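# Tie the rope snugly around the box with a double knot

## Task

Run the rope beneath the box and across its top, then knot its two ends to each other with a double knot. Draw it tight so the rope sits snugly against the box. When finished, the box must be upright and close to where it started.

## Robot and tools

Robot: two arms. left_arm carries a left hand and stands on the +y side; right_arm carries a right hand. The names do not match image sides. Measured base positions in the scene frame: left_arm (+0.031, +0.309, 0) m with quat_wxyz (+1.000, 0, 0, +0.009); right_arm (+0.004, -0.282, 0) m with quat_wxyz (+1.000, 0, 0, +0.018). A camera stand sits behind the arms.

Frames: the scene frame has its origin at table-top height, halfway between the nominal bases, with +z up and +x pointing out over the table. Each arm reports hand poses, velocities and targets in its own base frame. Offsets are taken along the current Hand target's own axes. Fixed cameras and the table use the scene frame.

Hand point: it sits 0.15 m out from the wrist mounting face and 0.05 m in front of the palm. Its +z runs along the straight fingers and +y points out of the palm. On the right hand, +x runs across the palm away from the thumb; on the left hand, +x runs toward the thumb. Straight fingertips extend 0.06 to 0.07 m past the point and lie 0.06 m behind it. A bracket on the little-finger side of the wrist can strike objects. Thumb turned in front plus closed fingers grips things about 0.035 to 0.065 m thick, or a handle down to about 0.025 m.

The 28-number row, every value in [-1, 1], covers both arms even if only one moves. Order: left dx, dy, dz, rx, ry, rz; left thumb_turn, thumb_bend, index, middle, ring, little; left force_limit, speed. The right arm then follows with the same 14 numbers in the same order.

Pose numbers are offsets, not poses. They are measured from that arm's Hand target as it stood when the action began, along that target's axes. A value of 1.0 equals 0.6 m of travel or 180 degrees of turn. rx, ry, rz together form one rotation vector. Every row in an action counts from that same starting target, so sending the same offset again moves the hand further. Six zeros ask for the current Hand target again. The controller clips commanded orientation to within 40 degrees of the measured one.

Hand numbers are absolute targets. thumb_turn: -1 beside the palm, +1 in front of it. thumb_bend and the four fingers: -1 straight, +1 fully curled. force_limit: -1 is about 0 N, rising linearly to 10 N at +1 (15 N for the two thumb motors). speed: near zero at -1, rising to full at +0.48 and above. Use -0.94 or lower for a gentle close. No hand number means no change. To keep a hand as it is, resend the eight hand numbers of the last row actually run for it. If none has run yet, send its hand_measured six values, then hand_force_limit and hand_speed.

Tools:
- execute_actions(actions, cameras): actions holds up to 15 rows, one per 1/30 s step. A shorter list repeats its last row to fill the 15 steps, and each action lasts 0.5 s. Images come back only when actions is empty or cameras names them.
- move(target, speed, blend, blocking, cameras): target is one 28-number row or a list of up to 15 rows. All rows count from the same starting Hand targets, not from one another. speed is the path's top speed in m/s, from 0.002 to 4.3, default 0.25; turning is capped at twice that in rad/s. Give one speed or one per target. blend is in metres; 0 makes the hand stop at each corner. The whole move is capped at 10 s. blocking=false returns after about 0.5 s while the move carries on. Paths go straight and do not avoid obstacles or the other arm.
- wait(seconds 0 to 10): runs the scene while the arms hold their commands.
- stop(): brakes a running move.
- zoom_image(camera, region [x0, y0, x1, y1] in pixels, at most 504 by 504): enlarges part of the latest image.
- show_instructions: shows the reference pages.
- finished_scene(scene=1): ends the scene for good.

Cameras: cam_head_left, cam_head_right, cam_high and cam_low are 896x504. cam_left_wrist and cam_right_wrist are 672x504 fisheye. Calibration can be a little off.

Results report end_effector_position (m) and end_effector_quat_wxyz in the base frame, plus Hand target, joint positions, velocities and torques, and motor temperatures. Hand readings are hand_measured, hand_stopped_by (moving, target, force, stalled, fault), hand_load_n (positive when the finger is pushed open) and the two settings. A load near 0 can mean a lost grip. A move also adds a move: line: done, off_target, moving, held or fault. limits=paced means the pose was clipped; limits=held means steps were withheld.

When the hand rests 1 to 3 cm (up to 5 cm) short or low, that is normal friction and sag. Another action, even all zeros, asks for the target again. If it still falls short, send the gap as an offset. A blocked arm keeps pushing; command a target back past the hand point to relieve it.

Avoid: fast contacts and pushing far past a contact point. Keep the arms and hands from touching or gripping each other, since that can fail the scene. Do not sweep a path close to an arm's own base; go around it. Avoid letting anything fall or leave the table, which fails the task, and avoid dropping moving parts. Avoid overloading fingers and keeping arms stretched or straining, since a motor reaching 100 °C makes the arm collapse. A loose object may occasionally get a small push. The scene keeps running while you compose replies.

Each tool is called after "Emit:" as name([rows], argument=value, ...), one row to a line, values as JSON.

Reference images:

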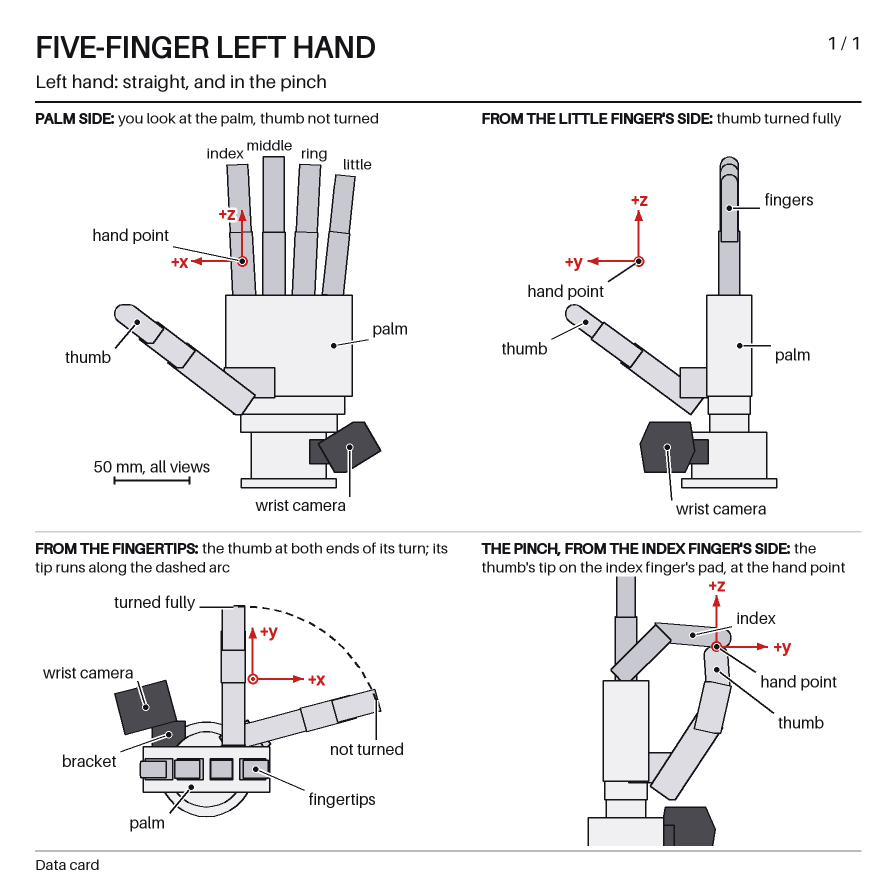

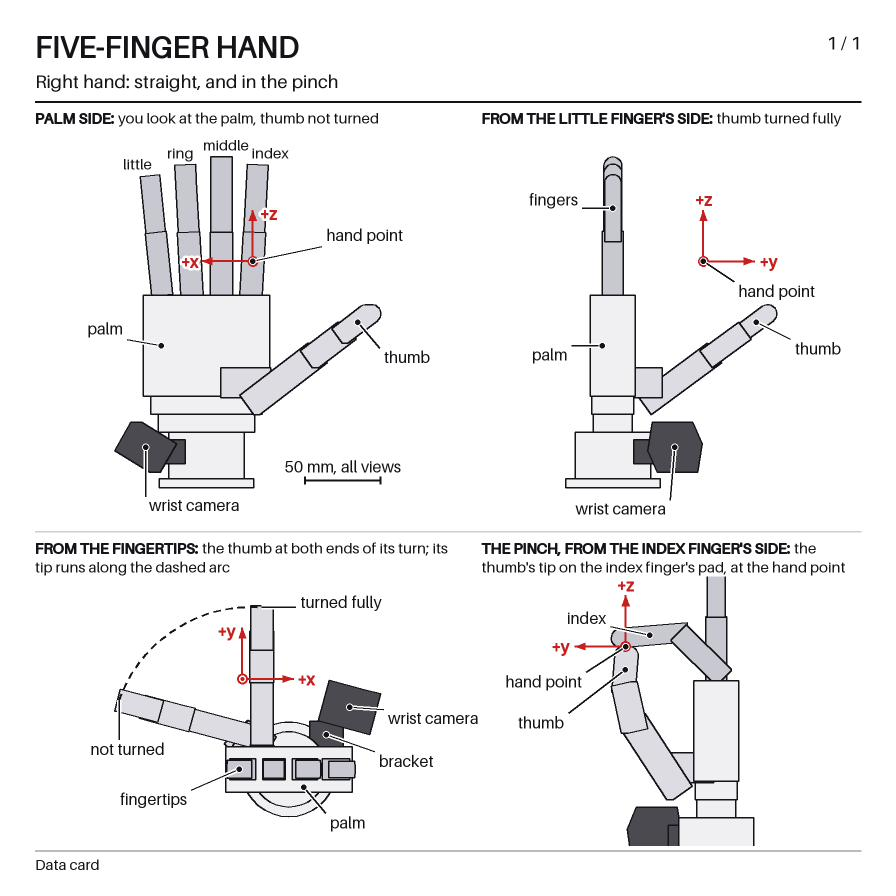

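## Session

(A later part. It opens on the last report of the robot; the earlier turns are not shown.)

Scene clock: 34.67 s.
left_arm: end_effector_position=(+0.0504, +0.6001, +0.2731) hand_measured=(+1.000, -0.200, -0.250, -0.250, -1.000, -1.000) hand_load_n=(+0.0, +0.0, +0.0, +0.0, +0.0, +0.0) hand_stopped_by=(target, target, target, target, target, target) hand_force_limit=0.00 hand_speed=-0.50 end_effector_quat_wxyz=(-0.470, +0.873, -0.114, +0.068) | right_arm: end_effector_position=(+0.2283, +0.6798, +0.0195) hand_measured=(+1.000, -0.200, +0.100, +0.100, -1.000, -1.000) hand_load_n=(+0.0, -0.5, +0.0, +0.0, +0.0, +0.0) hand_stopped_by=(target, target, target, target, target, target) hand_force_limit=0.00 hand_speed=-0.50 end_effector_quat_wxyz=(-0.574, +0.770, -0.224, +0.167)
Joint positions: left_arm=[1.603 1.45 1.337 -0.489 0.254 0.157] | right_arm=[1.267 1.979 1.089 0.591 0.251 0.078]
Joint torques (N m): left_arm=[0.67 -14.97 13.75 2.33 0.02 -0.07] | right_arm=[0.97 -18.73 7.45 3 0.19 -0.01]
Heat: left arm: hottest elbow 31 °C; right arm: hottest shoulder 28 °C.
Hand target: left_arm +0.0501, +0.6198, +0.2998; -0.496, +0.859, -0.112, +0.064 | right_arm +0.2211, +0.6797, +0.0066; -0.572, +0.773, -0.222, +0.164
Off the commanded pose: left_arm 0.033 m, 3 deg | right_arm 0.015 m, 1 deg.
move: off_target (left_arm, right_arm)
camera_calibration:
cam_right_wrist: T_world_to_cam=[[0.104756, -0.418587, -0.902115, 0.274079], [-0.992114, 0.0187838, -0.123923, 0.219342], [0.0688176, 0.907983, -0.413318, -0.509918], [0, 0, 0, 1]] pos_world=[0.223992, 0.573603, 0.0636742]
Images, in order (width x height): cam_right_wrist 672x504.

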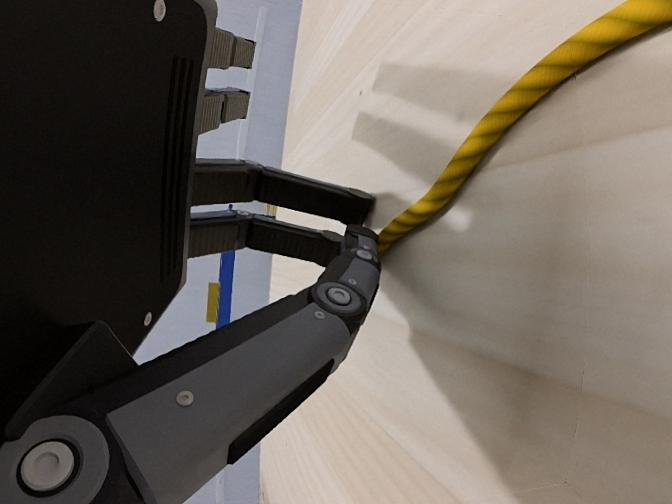

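Emit:
move(target=[0, 0, 0, 0, 0, 0, 1, -0.2, -0.25, -0.25, -1, -1, 0, -0.5, 0.0, 0.0175, -0.0067, 0, 0, 0, 1, -0.2, 0.1, 0.1, -1, -1, 0, -0.5], speed=0.1, cameras=["cam_right_wrist", "cam_low"])

Emit:
zoom_image(camera="cam_right_wrist", region=[280, 150, 520, 350])

Emit:
zoom_image(camera="cam_low", region=[580, 220, 700, 320])

Scene clock: 35.93 s.
left_arm: end_effector_position=(+0.0504, +0.6001, +0.2731) hand_measured=(+1.000, -0.200, -0.250, -0.250, -1.000, -1.000) hand_load_n=(+0.0, +0.0, +0.0, +0.0, +0.0, +0.0) hand_stopped_by=(target, target, target, target, target, target) hand_force_limit=0.00 hand_speed=-0.50 end_effector_quat_wxyz=(-0.470, +0.873, -0.114, +0.068) | right_arm: end_effector_position=(+0.2271, +0.6770, +0.0189) hand_measured=(+1.000, -0.200, +0.100, +0.100, -1.000, -1.000) hand_load_n=(+0.0, -1.0, +0.0, +0.0, +0.0, +0.0) hand_stopped_by=(target, target, target, target, target, target) hand_force_limit=0.00 hand_speed=-0.50 end_effector_quat_wxyz=(-0.581, +0.764, -0.225, +0.167)
Joint positions: left_arm=[1.603 1.45 1.337 -0.489 0.254 0.157] | right_arm=[1.268 1.98 1.071 0.626 0.254 0.078]
Joint torques (N m): left_arm=[0.67 -14.97 13.75 2.32 0.02 -0.07] | right_arm=[1.38 -17.96 6.94 2.73 0.19 0.01]
Heat: left arm: hottest elbow 32 °C; right arm: hottest shoulder 28 °C.
Hand target: left_arm +0.0501, +0.6198, +0.2998; -0.496, +0.859, -0.112, +0.064 | right_arm +0.2173, +0.6738, -0.0025; -0.571, +0.773, -0.222, +0.164
Off the commanded pose: left_arm 0.033 m, 3 deg | right_arm 0.023 m, 1 deg.
move: off_target (left_arm, right_arm)
camera_calibration:
cam_right_wrist: T_world_to_cam=[[0.109357, -0.404354, -0.908041, 0.261965], [-0.991388, 0.0218387, -0.12912, 0.215941], [0.0720405, 0.914342, -0.398484, -0.512901], [0, 0, 0, 1]] pos_world=[0.222384, 0.570178, 0.0613751]
Images, in order (width x height): cam_low 896x504, cam_right_wrist 672x504.

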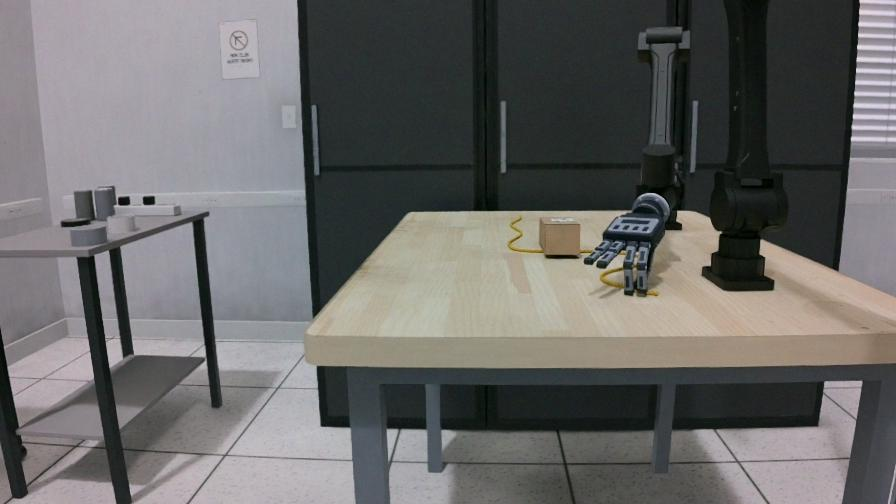

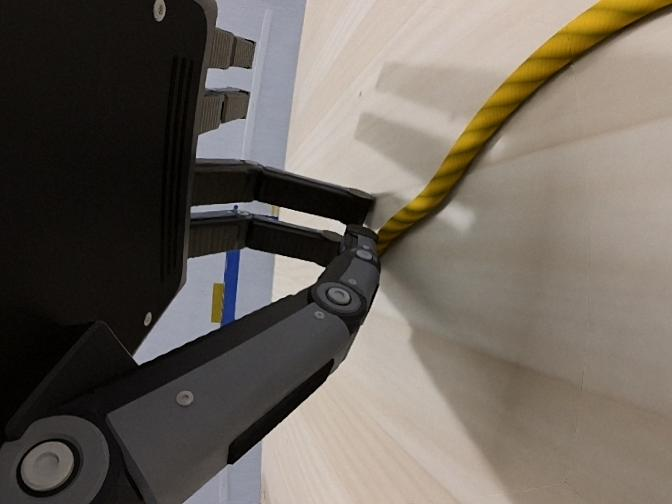

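Scaled by 2.100 from the camera's 672x504 image, which has a finer 960x720 frame.

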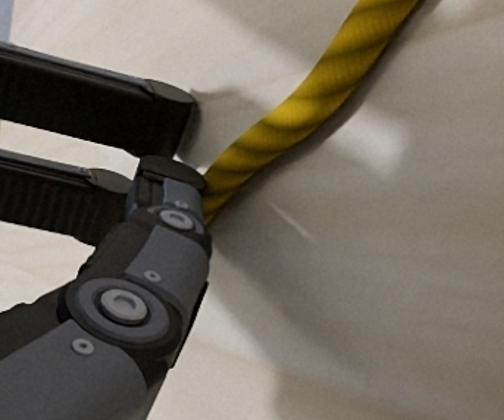

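Scaled by 4.200 from the camera's 896x504 image, which has a finer 1280x720 frame.

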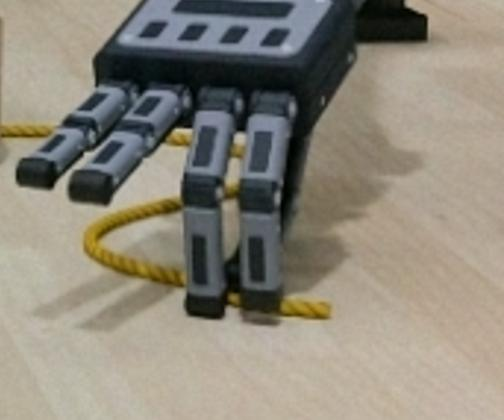

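Emit:
move(target=[0, 0, 0, 0, 0, 0, 1, -0.2, -0.25, -0.25, -1, -1, 0, -0.5, 0.0107, -0.0543, -0.0142, 0, 0, 0, 1, -0.2, -0.15, -0.15, -1, -1, 0, -0.5], speed=0.1, cameras=["cam_right_wrist"])

Emit:
zoom_image(camera="cam_right_wrist", region=[280, 150, 520, 350])

Scene clock: 37.80 s.
left_arm: end_effector_position=(+0.0504, +0.6001, +0.2731) hand_measured=(+1.000, -0.200, -0.250, -0.250, -1.000, -1.000) hand_load_n=(+0.0, +0.0, +0.0, +0.0, +0.0, +0.0) hand_stopped_by=(target, target, target, target, target, target) hand_force_limit=0.00 hand_speed=-0.50 end_effector_quat_wxyz=(-0.470, +0.873, -0.114, +0.068) | right_arm: end_effector_position=(+0.2255, +0.6747, +0.0333) hand_measured=(+1.000, -0.200, -0.150, -0.150, -1.000, -1.000) hand_load_n=(+0.0, +0.0, +0.0, +0.0, +0.0, +0.0) hand_stopped_by=(target, target, target, target, target, target) hand_force_limit=0.00 hand_speed=-0.50 end_effector_quat_wxyz=(-0.576, +0.769, -0.223, +0.166)
Joint positions: left_arm=[1.603 1.45 1.337 -0.489 0.254 0.157] | right_arm=[1.268 1.941 1.071 0.575 0.249 0.078]
Joint torques (N m): left_arm=[0.67 -14.97 13.76 2.33 0.02 -0.07] | right_arm=[0.5 -20.84 7.64 1.84 -0.05 -0.04]
Heat: left arm: hottest elbow 32 °C; right arm: hottest shoulder 28 °C.
Hand target: left_arm +0.0501, +0.6198, +0.2998; -0.496, +0.859, -0.112, +0.064 | right_arm +0.2235, +0.6716, +0.0313; -0.571, +0.773, -0.222, +0.164
Off the commanded pose: left_arm 0.033 m, 3 deg | right_arm 0.004 m, 1 deg.
move: off_target (left_arm)
camera_calibration:
cam_right_wrist: T_world_to_cam=[[0.106567, -0.414525, -0.903777, 0.281536], [-0.992084, 0.0163959, -0.1245, 0.220002], [0.0664266, 0.90989, -0.409496, -0.500274], [0, 0, 0, 1]] pos_world=[0.22149, 0.568292, 0.0769756]
Images, in order (width x height): cam_right_wrist 672x504.

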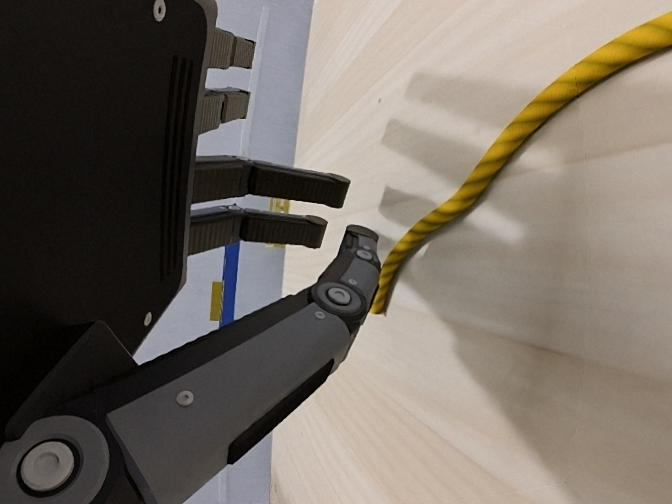

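Scaled by 2.100 from the camera's 672x504 image, which has a finer 960x720 frame.

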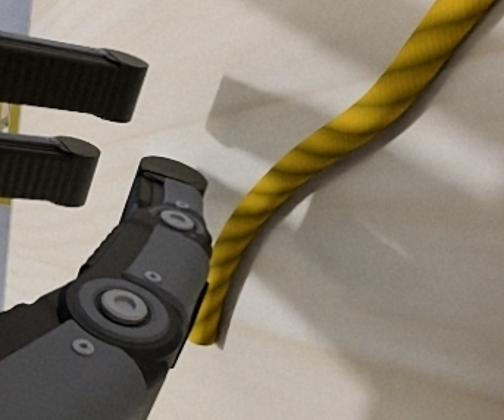

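Emit:
move(target=[0, 0, 0, 0, 0, 0, 1, -0.2, -0.25, -0.25, -1, -1, 0, -0.5, 0, 0.0383, -0.001, 0, 0, 0, 1, -0.2, -0.15, -0.15, -1, -1, 0, -0.5], speed=0.15, cameras=["cam_right_wrist"])

Emit:
zoom_image(camera="cam_right_wrist", region=[280, 150, 520, 350])

Scene clock: 39.23 s.
left_arm: end_effector_position=(+0.0504, +0.6001, +0.2731) hand_measured=(+1.000, -0.200, -0.250, -0.250, -1.000, -1.000) hand_load_n=(+0.0, +0.0, +0.0, +0.0, +0.0, +0.0) hand_stopped_by=(target, target, target, target, target, target) hand_force_limit=0.00 hand_speed=-0.50 end_effector_quat_wxyz=(-0.470, +0.873, -0.114, +0.068) | right_arm: end_effector_position=(+0.2228, +0.6659, +0.0192) hand_measured=(+1.000, -0.200, -0.150, -0.150, -1.000, -1.000) hand_load_n=(+0.0, +0.0, +0.0, -0.5, +0.0, +0.0) hand_stopped_by=(target, target, target, target, target, target) hand_force_limit=0.00 hand_speed=-0.50 end_effector_quat_wxyz=(-0.572, +0.771, -0.224, +0.165)
Joint positions: left_arm=[1.603 1.45 1.337 -0.489 0.254 0.157] | right_arm=[1.268 1.952 1.044 0.604 0.249 0.078]
Joint torques (N m): left_arm=[0.62 -14.97 13.75 2.33 0.02 -0.07] | right_arm=[0.85 -18.43 7.42 2.96 0.08 -0.02]
Heat: left arm: hottest elbow 32 °C; right arm: hottest shoulder 28 °C.
Hand target: left_arm +0.0501, +0.6198, +0.2998; -0.496, +0.859, -0.112, +0.064 | right_arm +0.2196, +0.6654, +0.0094; -0.571, +0.773, -0.222, +0.164
Off the commanded pose: left_arm 0.033 m, 3 deg | right_arm 0.010 m, 0 deg.
move: off_target (left_arm)
camera_calibration:
cam_right_wrist: T_world_to_cam=[[0.104068, -0.42273, -0.900261, 0.271466], [-0.99243, 0.0152185, -0.121868, 0.2164], [0.065218, 0.906128, -0.417946, -0.495011], [0, 0, 0, 1]] pos_world=[0.218794, 0.560007, 0.0638744]
Images, in order (width x height): cam_right_wrist 672x504.

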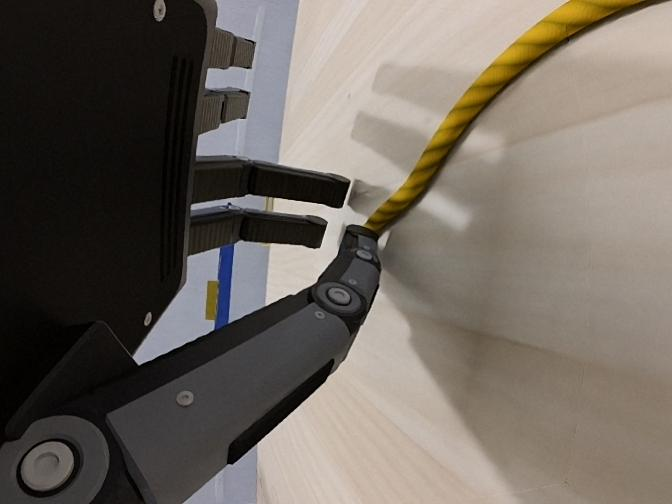

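Scaled by 2.100 from the camera's 672x504 image, which has a finer 960x720 frame.

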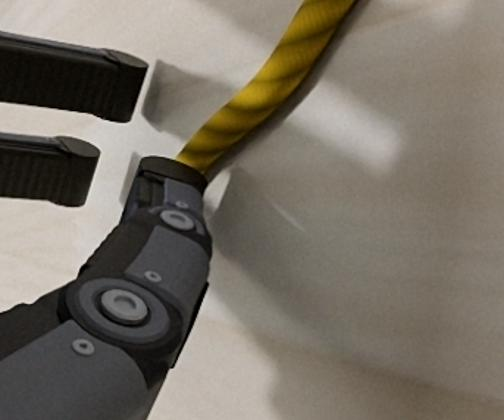

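Emit:
move(target=[0, 0, 0, 0, 0, 0, 1, -0.2, -0.25, -0.25, -1, -1, 0, -0.5, 0, 0.02, 0, 0, 0, 0, 1, -0.2, -0.15, -0.15, -1, -1, 0, -0.5], speed=0.15, cameras=["cam_right_wrist"])

Emit:
zoom_image(camera="cam_right_wrist", region=[280, 150, 520, 350])

Scene clock: 40.20 s.
left_arm: end_effector_position=(+0.0504, +0.6001, +0.2731) hand_measured=(+1.000, -0.200, -0.250, -0.250, -1.000, -1.000) hand_load_n=(+0.0, +0.0, +0.0, +0.0, +0.0, +0.0) hand_stopped_by=(target, target, target, target, target, target) hand_force_limit=0.00 hand_speed=-0.50 end_effector_quat_wxyz=(-0.470, +0.873, -0.114, +0.068) | right_arm: end_effector_position=(+0.2226, +0.6655, +0.0156) hand_measured=(+1.000, -0.200, -0.150, -0.150, -1.000, -1.000) hand_load_n=(+0.0, +0.0, +0.0, +0.0, +0.0, +0.0) hand_stopped_by=(target, target, target, target, target, target) hand_force_limit=0.00 hand_speed=-0.50 end_effector_quat_wxyz=(-0.578, +0.767, -0.223, +0.166)
Joint positions: left_arm=[1.603 1.45 1.337 -0.489 0.254 0.157] | right_arm=[1.268 1.964 1.034 0.641 0.249 0.078]
Joint torques (N m): left_arm=[0.62 -14.97 13.75 2.33 0.02 -0.07] | right_arm=[0.5 -17.73 6.97 2.99 0.13 0.01]
Heat: left arm: hottest elbow 33 °C; right arm: hottest shoulder 28 °C.
Hand target: left_arm +0.0501, +0.6198, +0.2998; -0.496, +0.859, -0.112, +0.064 | right_arm +0.2178, +0.6625, -0.0018; -0.572, +0.773, -0.222, +0.164
Off the commanded pose: left_arm 0.033 m, 3 deg | right_arm 0.019 m, 1 deg.
move: off_target (left_arm, right_arm)
camera_calibration:
cam_right_wrist: T_world_to_cam=[[0.108196, -0.409568, -0.905841, 0.258412], [-0.99186, 0.0170606, -0.126184, 0.214577], [0.0671353, 0.91212, -0.404388, -0.500708], [0, 0, 0, 1]] pos_world=[0.218487, 0.558882, 0.0586762]
Images, in order (width x height): cam_right_wrist 672x504.

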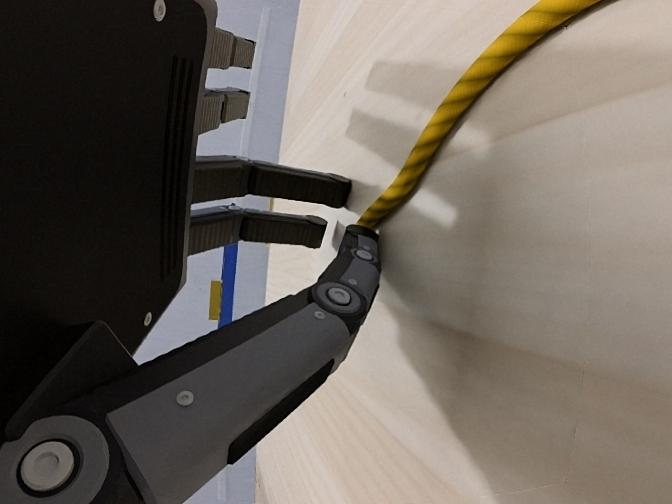

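Scaled by 2.100 from the camera's 672x504 image, which has a finer 960x720 frame.

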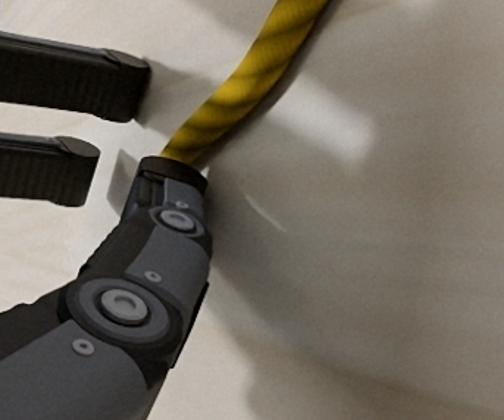

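Emit:
wait(seconds=0.1, cameras=["cam_low", "cam_head_left", "cam_high"])

Emit:
zoom_image(camera="cam_low", region=[580, 220, 700, 320])

Emit:
zoom_image(camera="cam_head_left", region=[200, 230, 400, 400])

Emit:
zoom_image(camera="cam_high", region=[540, 300, 700, 430])

Scene clock: 40.77 s.
left_arm: end_effector_position=(+0.0504, +0.6001, +0.2731) hand_measured=(+1.000, -0.200, -0.250, -0.250, -1.000, -1.000) hand_load_n=(+0.0, +0.0, +0.0, +0.0, +0.0, +0.0) hand_stopped_by=(target, target, target, target, target, target) hand_force_limit=0.00 hand_speed=-0.50 end_effector_quat_wxyz=(-0.470, +0.873, -0.114, +0.068) | right_arm: end_effector_position=(+0.2226, +0.6655, +0.0156) hand_measured=(+1.000, -0.200, -0.150, -0.150, -1.000, -1.000) hand_load_n=(+0.0, +0.0, +0.0, -0.5, +0.0, +0.0) hand_stopped_by=(target, target, target, target, target, target) hand_force_limit=0.00 hand_speed=-0.50 end_effector_quat_wxyz=(-0.578, +0.767, -0.223, +0.166)
Joint positions: left_arm=[1.603 1.45 1.337 -0.489 0.254 0.157] | right_arm=[1.268 1.964 1.034 0.641 0.249 0.078]
Joint torques (N m): left_arm=[0.62 -14.97 13.76 2.33 0.02 -0.07] | right_arm=[0.85 -17.61 7.02 2.86 0.14 -0.02]
Heat: left arm: hottest elbow 33 °C; right arm: hottest shoulder 28 °C.
Hand target: left_arm +0.0501, +0.6198, +0.2998; -0.496, +0.859, -0.112, +0.064 | right_arm +0.2178, +0.6625, -0.0018; -0.572, +0.773, -0.222, +0.164
Off the commanded pose: left_arm 0.033 m, 3 deg | right_arm 0.019 m, 1 deg.
wait: 0.10 s; at rest from the start
Images, in order (width x height): cam_head_left 896x504, cam_high 896x504, cam_low 896x504.

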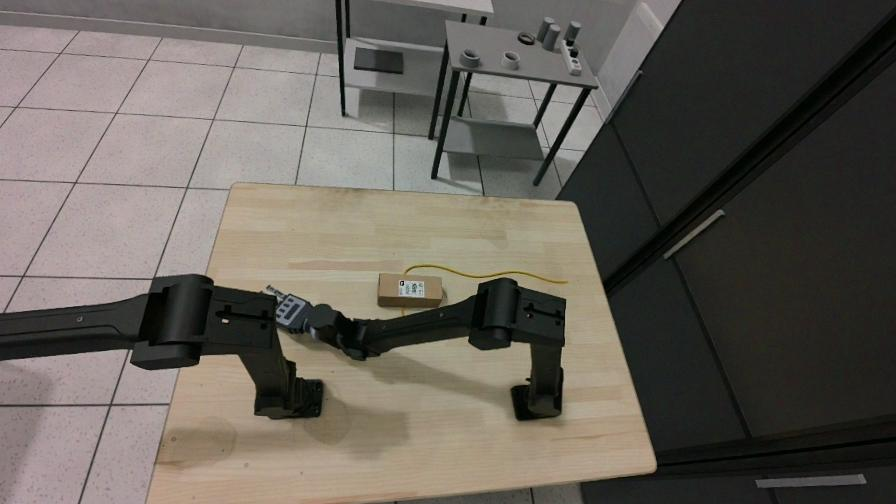

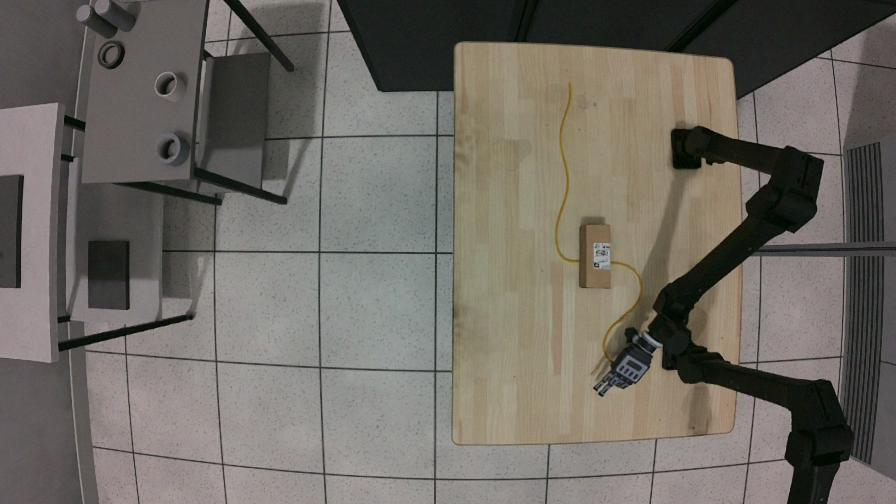

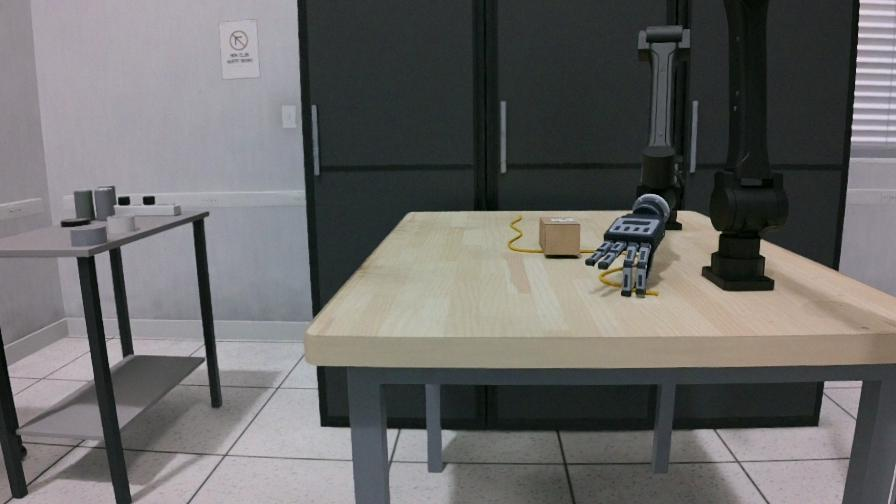

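Scaled by 4.200 from the camera's 896x504 image, which has a finer 1280x720 frame.

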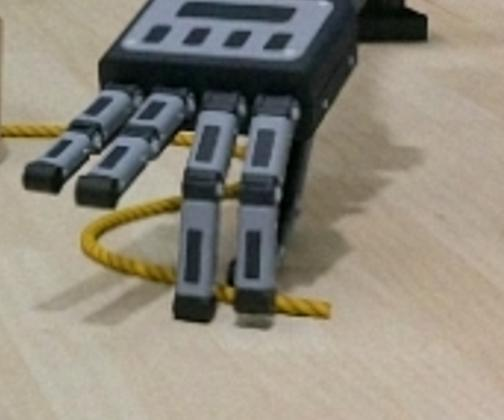

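Scaled by 2.520 from the camera's 896x504 image, which has a finer 1280x720 frame.

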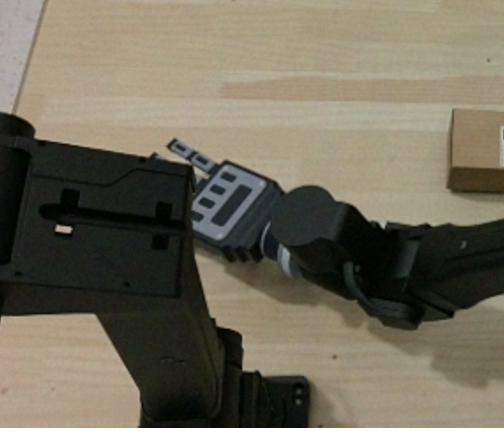

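Scaled by 3.150 from the camera's 896x504 image, which has a finer 1280x720 frame.

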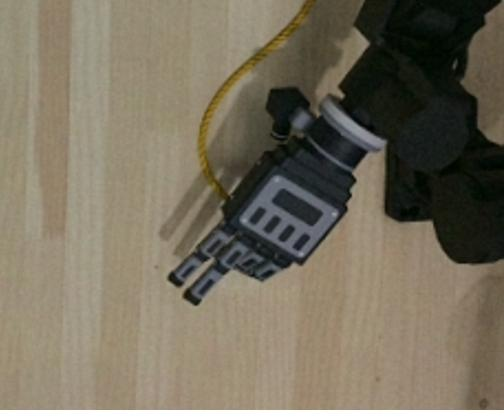

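Emit:
move(target=[0, 0, 0, 0, 0, 0, 1, -0.2, -0.25, -0.25, -1, -1, 0, -0.5, 0, 0.0, 0, 0, 0, 0, 1, -0.2, 0.25, 0.25, -1, -1, -0.4, -0.7], speed=0.15, cameras=["cam_right_wrist", "cam_low"])

Emit:
zoom_image(camera="cam_right_wrist", region=[280, 150, 520, 350])

Emit:
zoom_image(camera="cam_low", region=[600, 240, 690, 315])

Scene clock: 41.73 s.
left_arm: end_effector_position=(+0.0504, +0.6001, +0.2731) hand_measured=(+1.000, -0.200, -0.250, -0.250, -1.000, -1.000) hand_load_n=(+0.0, +0.5, +0.0, +0.0, +0.0, +0.0) hand_stopped_by=(target, target, target, target, target, target) hand_force_limit=0.00 hand_speed=-0.50 end_effector_quat_wxyz=(-0.470, +0.873, -0.114, +0.068) | right_arm: end_effector_position=(+0.2230, +0.6665, +0.0175) hand_measured=(+1.000, -0.200, +0.250, +0.232, -1.000, -1.000) hand_load_n=(+0.0, +1.0, +0.0, +3.0, -0.5, +0.0) hand_stopped_by=(target, target, target, force, target, target) hand_force_limit=-0.40 hand_speed=-0.70 end_effector_quat_wxyz=(-0.582, +0.764, -0.223, +0.166)
Joint positions: left_arm=[1.603 1.45 1.337 -0.489 0.254 0.157] | right_arm=[1.268 1.964 1.034 0.649 0.249 0.078]
Joint torques (N m): left_arm=[0.67 -14.97 13.75 2.33 0.02 -0.07] | right_arm=[0.73 -17.85 6.99 2.56 0.15 -0.01]
Heat: left arm: hottest elbow 33 °C; right arm: hottest shoulder 28 °C.
Hand target: left_arm +0.0501, +0.6198, +0.2998; -0.496, +0.859, -0.112, +0.064 | right_arm +0.2178, +0.6624, -0.0021; -0.571, +0.773, -0.222, +0.164
Off the commanded pose: left_arm 0.033 m, 3 deg | right_arm 0.020 m, 2 deg.
move: off_target (left_arm, right_arm)
camera_calibration:
cam_right_wrist: T_world_to_cam=[[0.1104, -0.402306, -0.908824, 0.255211], [-0.991548, 0.0181186, -0.128469, 0.214362], [0.0681506, 0.915326, -0.396905, -0.503405], [0, 0, 0, 1]] pos_world=[0.218682, 0.559569, 0.0596771]
Images, in order (width x height): cam_low 896x504, cam_right_wrist 672x504.

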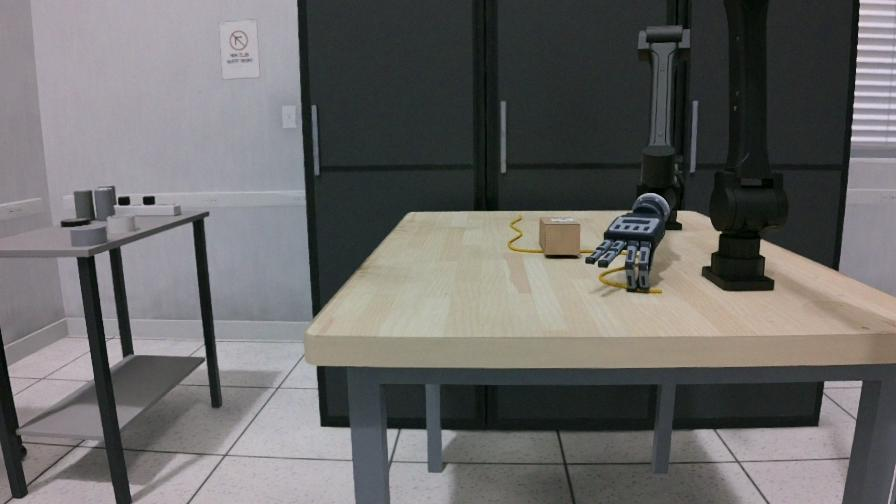

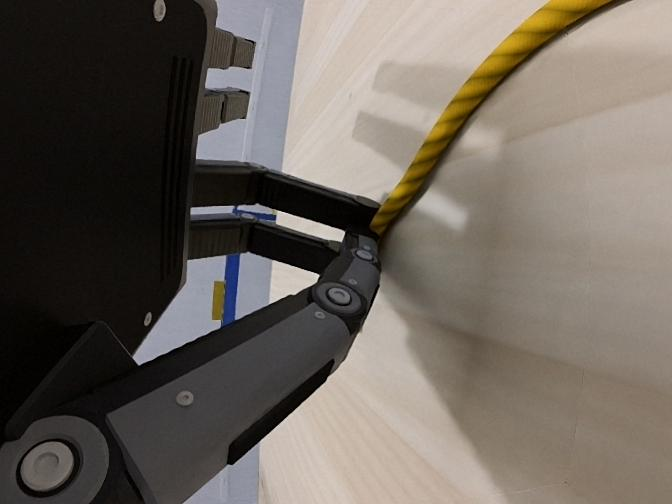

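Scaled by 2.100 from the camera's 672x504 image, which has a finer 960x720 frame.

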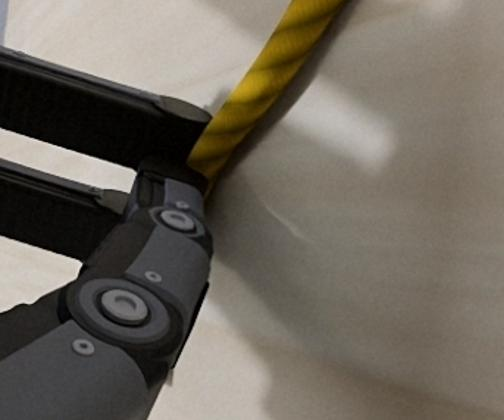

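Scaled by 5.600 from the camera's 896x504 image, which has a finer 1280x720 frame.

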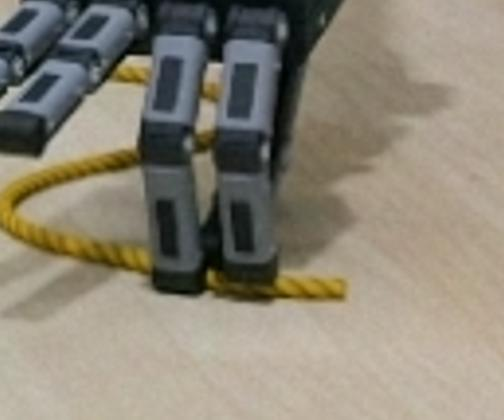

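Emit:
move(target=[0, 0, 0, 0, 0, 0, 1, -0.2, -0.25, -0.25, -1, -1, 0, -0.5, 0, 0.0, 0, 0, 0, 0, 1, -0.05, 0.5, 0.5, -1, -1, -0.1, -0.8], speed=0.15, cameras=["cam_right_wrist", "cam_low"])

Emit:
zoom_image(camera="cam_right_wrist", region=[280, 150, 520, 350])

Emit:
zoom_image(camera="cam_low", region=[600, 240, 690, 315])

Scene clock: 42.37 s.
left_arm: end_effector_position=(+0.0504, +0.6001, +0.2731) hand_measured=(+1.000, -0.200, -0.250, -0.250, -1.000, -1.000) hand_load_n=(+0.0, +0.0, +0.0, +0.0, +0.0, +0.0) hand_stopped_by=(target, target, target, target, target, target) hand_force_limit=0.00 hand_speed=-0.50 end_effector_quat_wxyz=(-0.470, +0.873, -0.114, +0.068) | right_arm: end_effector_position=(+0.2230, +0.6665, +0.0175) hand_measured=(+1.000, -0.178, +0.302, +0.264, -1.000, -1.000) hand_load_n=(-2.0, +7.5, +5.5, +9.0, +0.0, +0.0) hand_stopped_by=(target, force, force, force, target, target) hand_force_limit=-0.10 hand_speed=-0.80 end_effector_quat_wxyz=(-0.582, +0.764, -0.223, +0.166)
Joint positions: left_arm=[1.603 1.45 1.337 -0.489 0.254 0.157] | right_arm=[1.268 1.964 1.034 0.649 0.249 0.078]
Joint torques (N m): left_arm=[0.67 -14.97 13.75 2.33 0.02 -0.08] | right_arm=[0.91 -17.73 6.97 2.54 0.13 -0.01]
Heat: left arm: hottest elbow 33 °C; right arm: hottest shoulder 28 °C.
Hand target: left_arm +0.0501, +0.6198, +0.2998; -0.496, +0.859, -0.112, +0.064 | right_arm +0.2178, +0.6624, -0.0021; -0.571, +0.773, -0.222, +0.164
Off the commanded pose: left_arm 0.033 m, 3 deg | right_arm 0.021 m, 2 deg.
move: off_target (left_arm, right_arm)
camera_calibration:
cam_right_wrist: T_world_to_cam=[[0.1104, -0.402306, -0.908824, 0.255211], [-0.991548, 0.0181186, -0.128469, 0.214362], [0.0681506, 0.915326, -0.396905, -0.503405], [0, 0, 0, 1]] pos_world=[0.218682, 0.559569, 0.0596771]
Images, in order (width x height): cam_low 896x504, cam_right_wrist 672x504.

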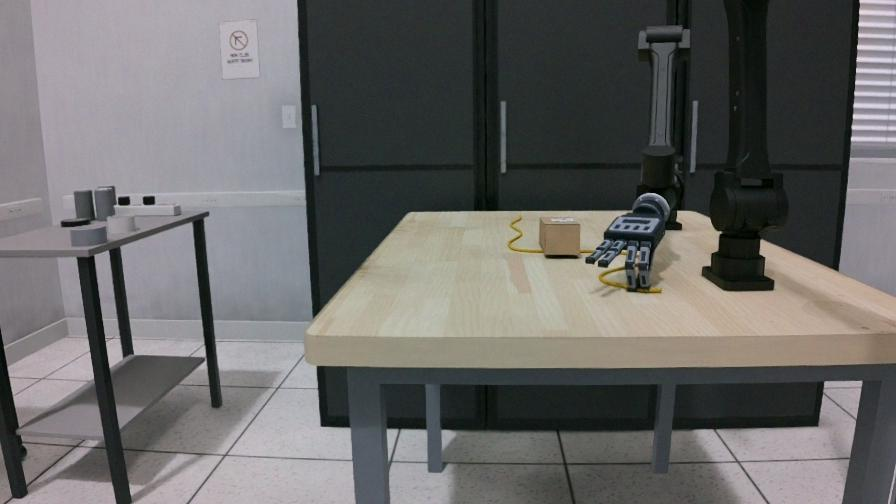

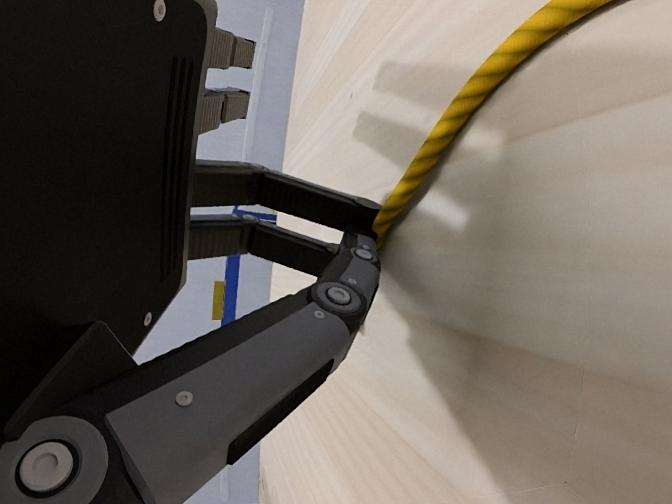

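Scaled by 2.100 from the camera's 672x504 image, which has a finer 960x720 frame.

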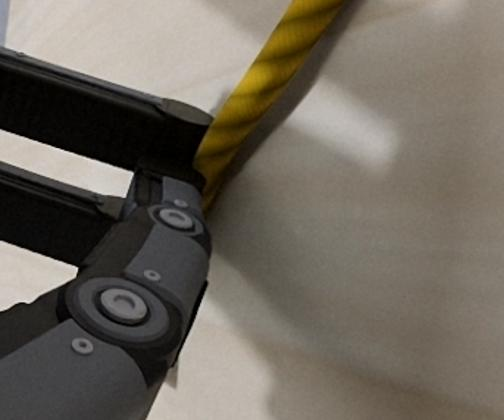

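Scaled by 5.600 from the camera's 896x504 image, which has a finer 1280x720 frame.

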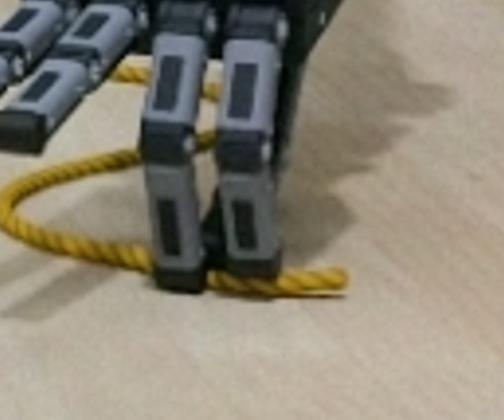

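Emit:
move(target=[0, 0, 0, 0, 0, 0, 1, -0.2, -0.25, -0.25, -1, -1, 0, -0.5, 0, -0.1908, -0.0594, 0, 0, 0, 1, -0.05, 0.5, 0.5, -1, -1, -0.1, -0.8], speed=0.15, cameras=["cam_right_wrist", "cam_low", "cam_high"])

Scene clock: 43.93 s.
left_arm: end_effector_position=(+0.0504, +0.6001, +0.2731) hand_measured=(+1.000, -0.200, -0.250, -0.250, -1.000, -1.000) hand_load_n=(+0.0, +0.0, +0.0, +0.0, +0.0, +0.0) hand_stopped_by=(target, target, target, target, target, target) hand_force_limit=0.00 hand_speed=-0.50 end_effector_quat_wxyz=(-0.470, +0.873, -0.114, +0.068) | right_arm: end_effector_position=(+0.2163, +0.6453, +0.0959) hand_measured=(+1.000, -0.178, +0.302, +0.262, -1.000, -1.000) hand_load_n=(-2.0, +8.0, +5.5, +9.0, +0.0, +0.0) hand_stopped_by=(target, force, force, force, target, target) hand_force_limit=-0.10 hand_speed=-0.80 end_effector_quat_wxyz=(-0.557, +0.782, -0.224, +0.165)
Joint positions: left_arm=[1.603 1.45 1.337 -0.489 0.254 0.157] | right_arm=[1.268 1.749 1.034 0.372 0.249 0.078]
Joint torques (N m): left_arm=[0.67 -14.97 13.76 2.35 0.02 -0.07] | right_arm=[0.85 -18.96 12.75 1.83 0.16 -0.02]
Heat: left arm: hottest elbow 33 °C; right arm: hottest shoulder 28 °C.
Hand target: left_arm +0.0501, +0.6198, +0.2998; -0.496, +0.859, -0.112, +0.064 | right_arm +0.2174, +0.6620, +0.1179; -0.571, +0.773, -0.222, +0.164
Off the commanded pose: left_arm 0.033 m, 3 deg | right_arm 0.028 m, 2 deg.
move: off_target (left_arm, right_arm)
camera_calibration:
cam_right_wrist: T_world_to_cam=[[0.0940575, -0.454589, -0.885721, 0.353761], [-0.993729, 0.0111629, -0.111256, 0.221601], [0.0604631, 0.890631, -0.450688, -0.42961], [0, 0, 0, 1]] pos_world=[0.212913, 0.540966, 0.144368]
Images, in order (width x height): cam_high 896x504, cam_low 896x504, cam_right_wrist 672x504.

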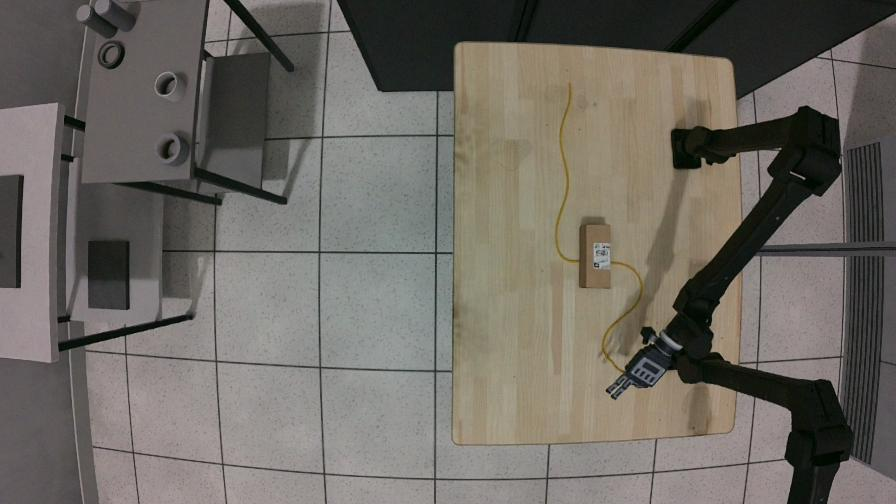

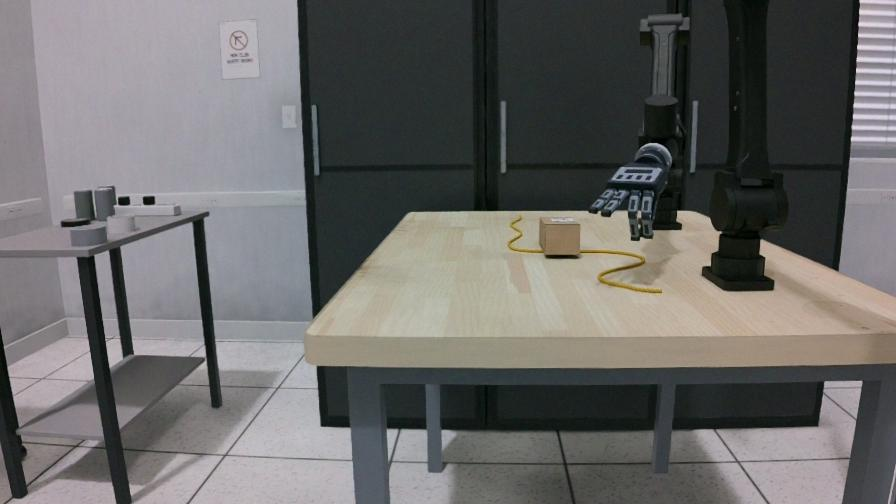

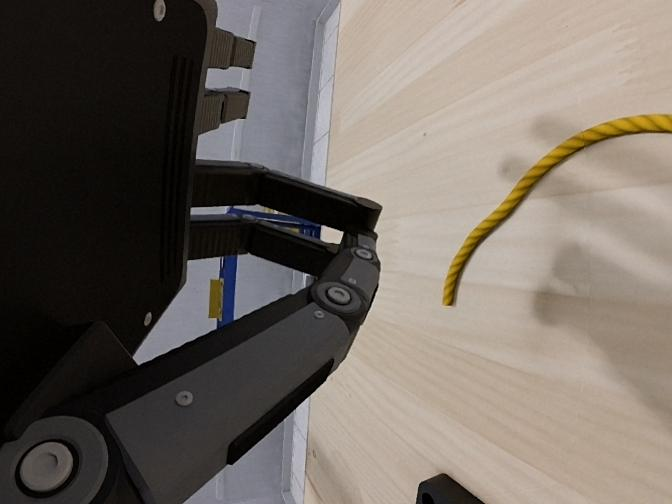

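Emit:
move(target=[0, 0, 0, 0, 0, 0, 1, -0.2, -0.25, -0.25, -1, -1, 0, -0.5, -0.0103, 0.1513, 0.029, 0.0394, 0, 0, 1, -0.1, -0.1, -0.1, -1, -1, -0.1, -0.5], speed=0.15, cameras=["cam_right_wrist"])

Emit:
zoom_image(camera="cam_right_wrist", region=[280, 150, 520, 350])

Scene clock: 46.20 s.
left_arm: end_effector_position=(+0.0504, +0.6001, +0.2731) hand_measured=(+1.000, -0.200, -0.250, -0.250, -1.000, -1.000) hand_load_n=(+0.0, +0.0, +0.0, +0.0, +0.0, +0.0) hand_stopped_by=(target, target, target, target, target, target) hand_force_limit=0.00 hand_speed=-0.50 end_effector_quat_wxyz=(-0.470, +0.873, -0.114, +0.068) | right_arm: end_effector_position=(+0.2130, +0.6526, +0.0259) hand_measured=(+1.000, -0.176, -0.100, -0.100, -1.000, -1.000) hand_load_n=(+0.0, +0.0, +0.0, +0.0, +0.0, +0.0) hand_stopped_by=(target, force, target, target, target, target) hand_force_limit=-0.10 hand_speed=-0.50 end_effector_quat_wxyz=(-0.613, +0.739, -0.218, +0.177)
Joint positions: left_arm=[1.603 1.45 1.337 -0.489 0.254 0.157] | right_arm=[1.286 1.952 0.952 0.805 0.278 0.059]
Joint torques (N m): left_arm=[0.67 -14.97 13.76 2.33 0.02 -0.07] | right_arm=[1.32 -18.55 7.41 3.03 0.19 -0.1]
Heat: left arm: hottest elbow 34 °C; right arm: hottest shoulder 28 °C.
Hand target: left_arm +0.0501, +0.6198, +0.2998; -0.496, +0.859, -0.112, +0.064 | right_arm +0.2069, +0.6569, +0.0261; -0.618, +0.736, -0.211, +0.178
Off the commanded pose: left_arm 0.033 m, 3 deg | right_arm 0.007 m, 1 deg.
move: off_target (left_arm)
camera_calibration:
cam_right_wrist: T_world_to_cam=[[0.151158, -0.338075, -0.928901, 0.208334], [-0.984309, 0.0350625, -0.172936, 0.194451], [0.0910349, 0.940466, -0.32747, -0.509691], [0, 0, 0, 1]] pos_world=[0.206308, 0.542961, 0.0602406]
Images, in order (width x height): cam_right_wrist 672x504.

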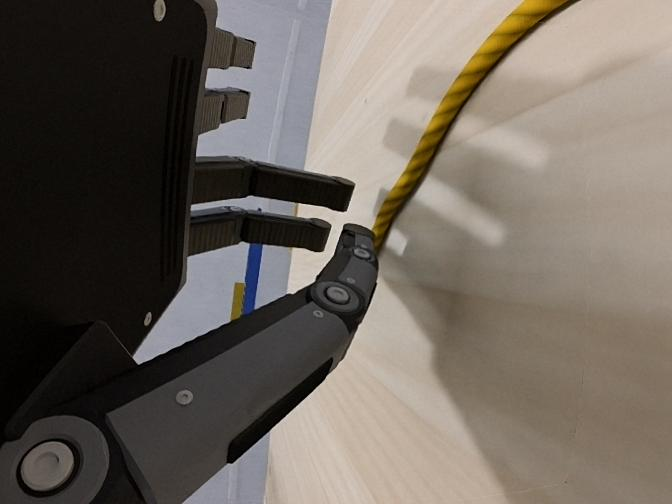

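Scaled by 2.100 from the camera's 672x504 image, which has a finer 960x720 frame.

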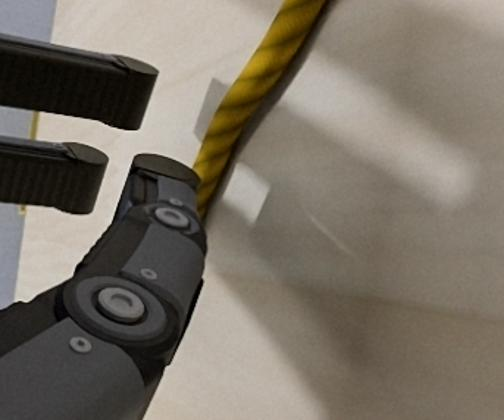

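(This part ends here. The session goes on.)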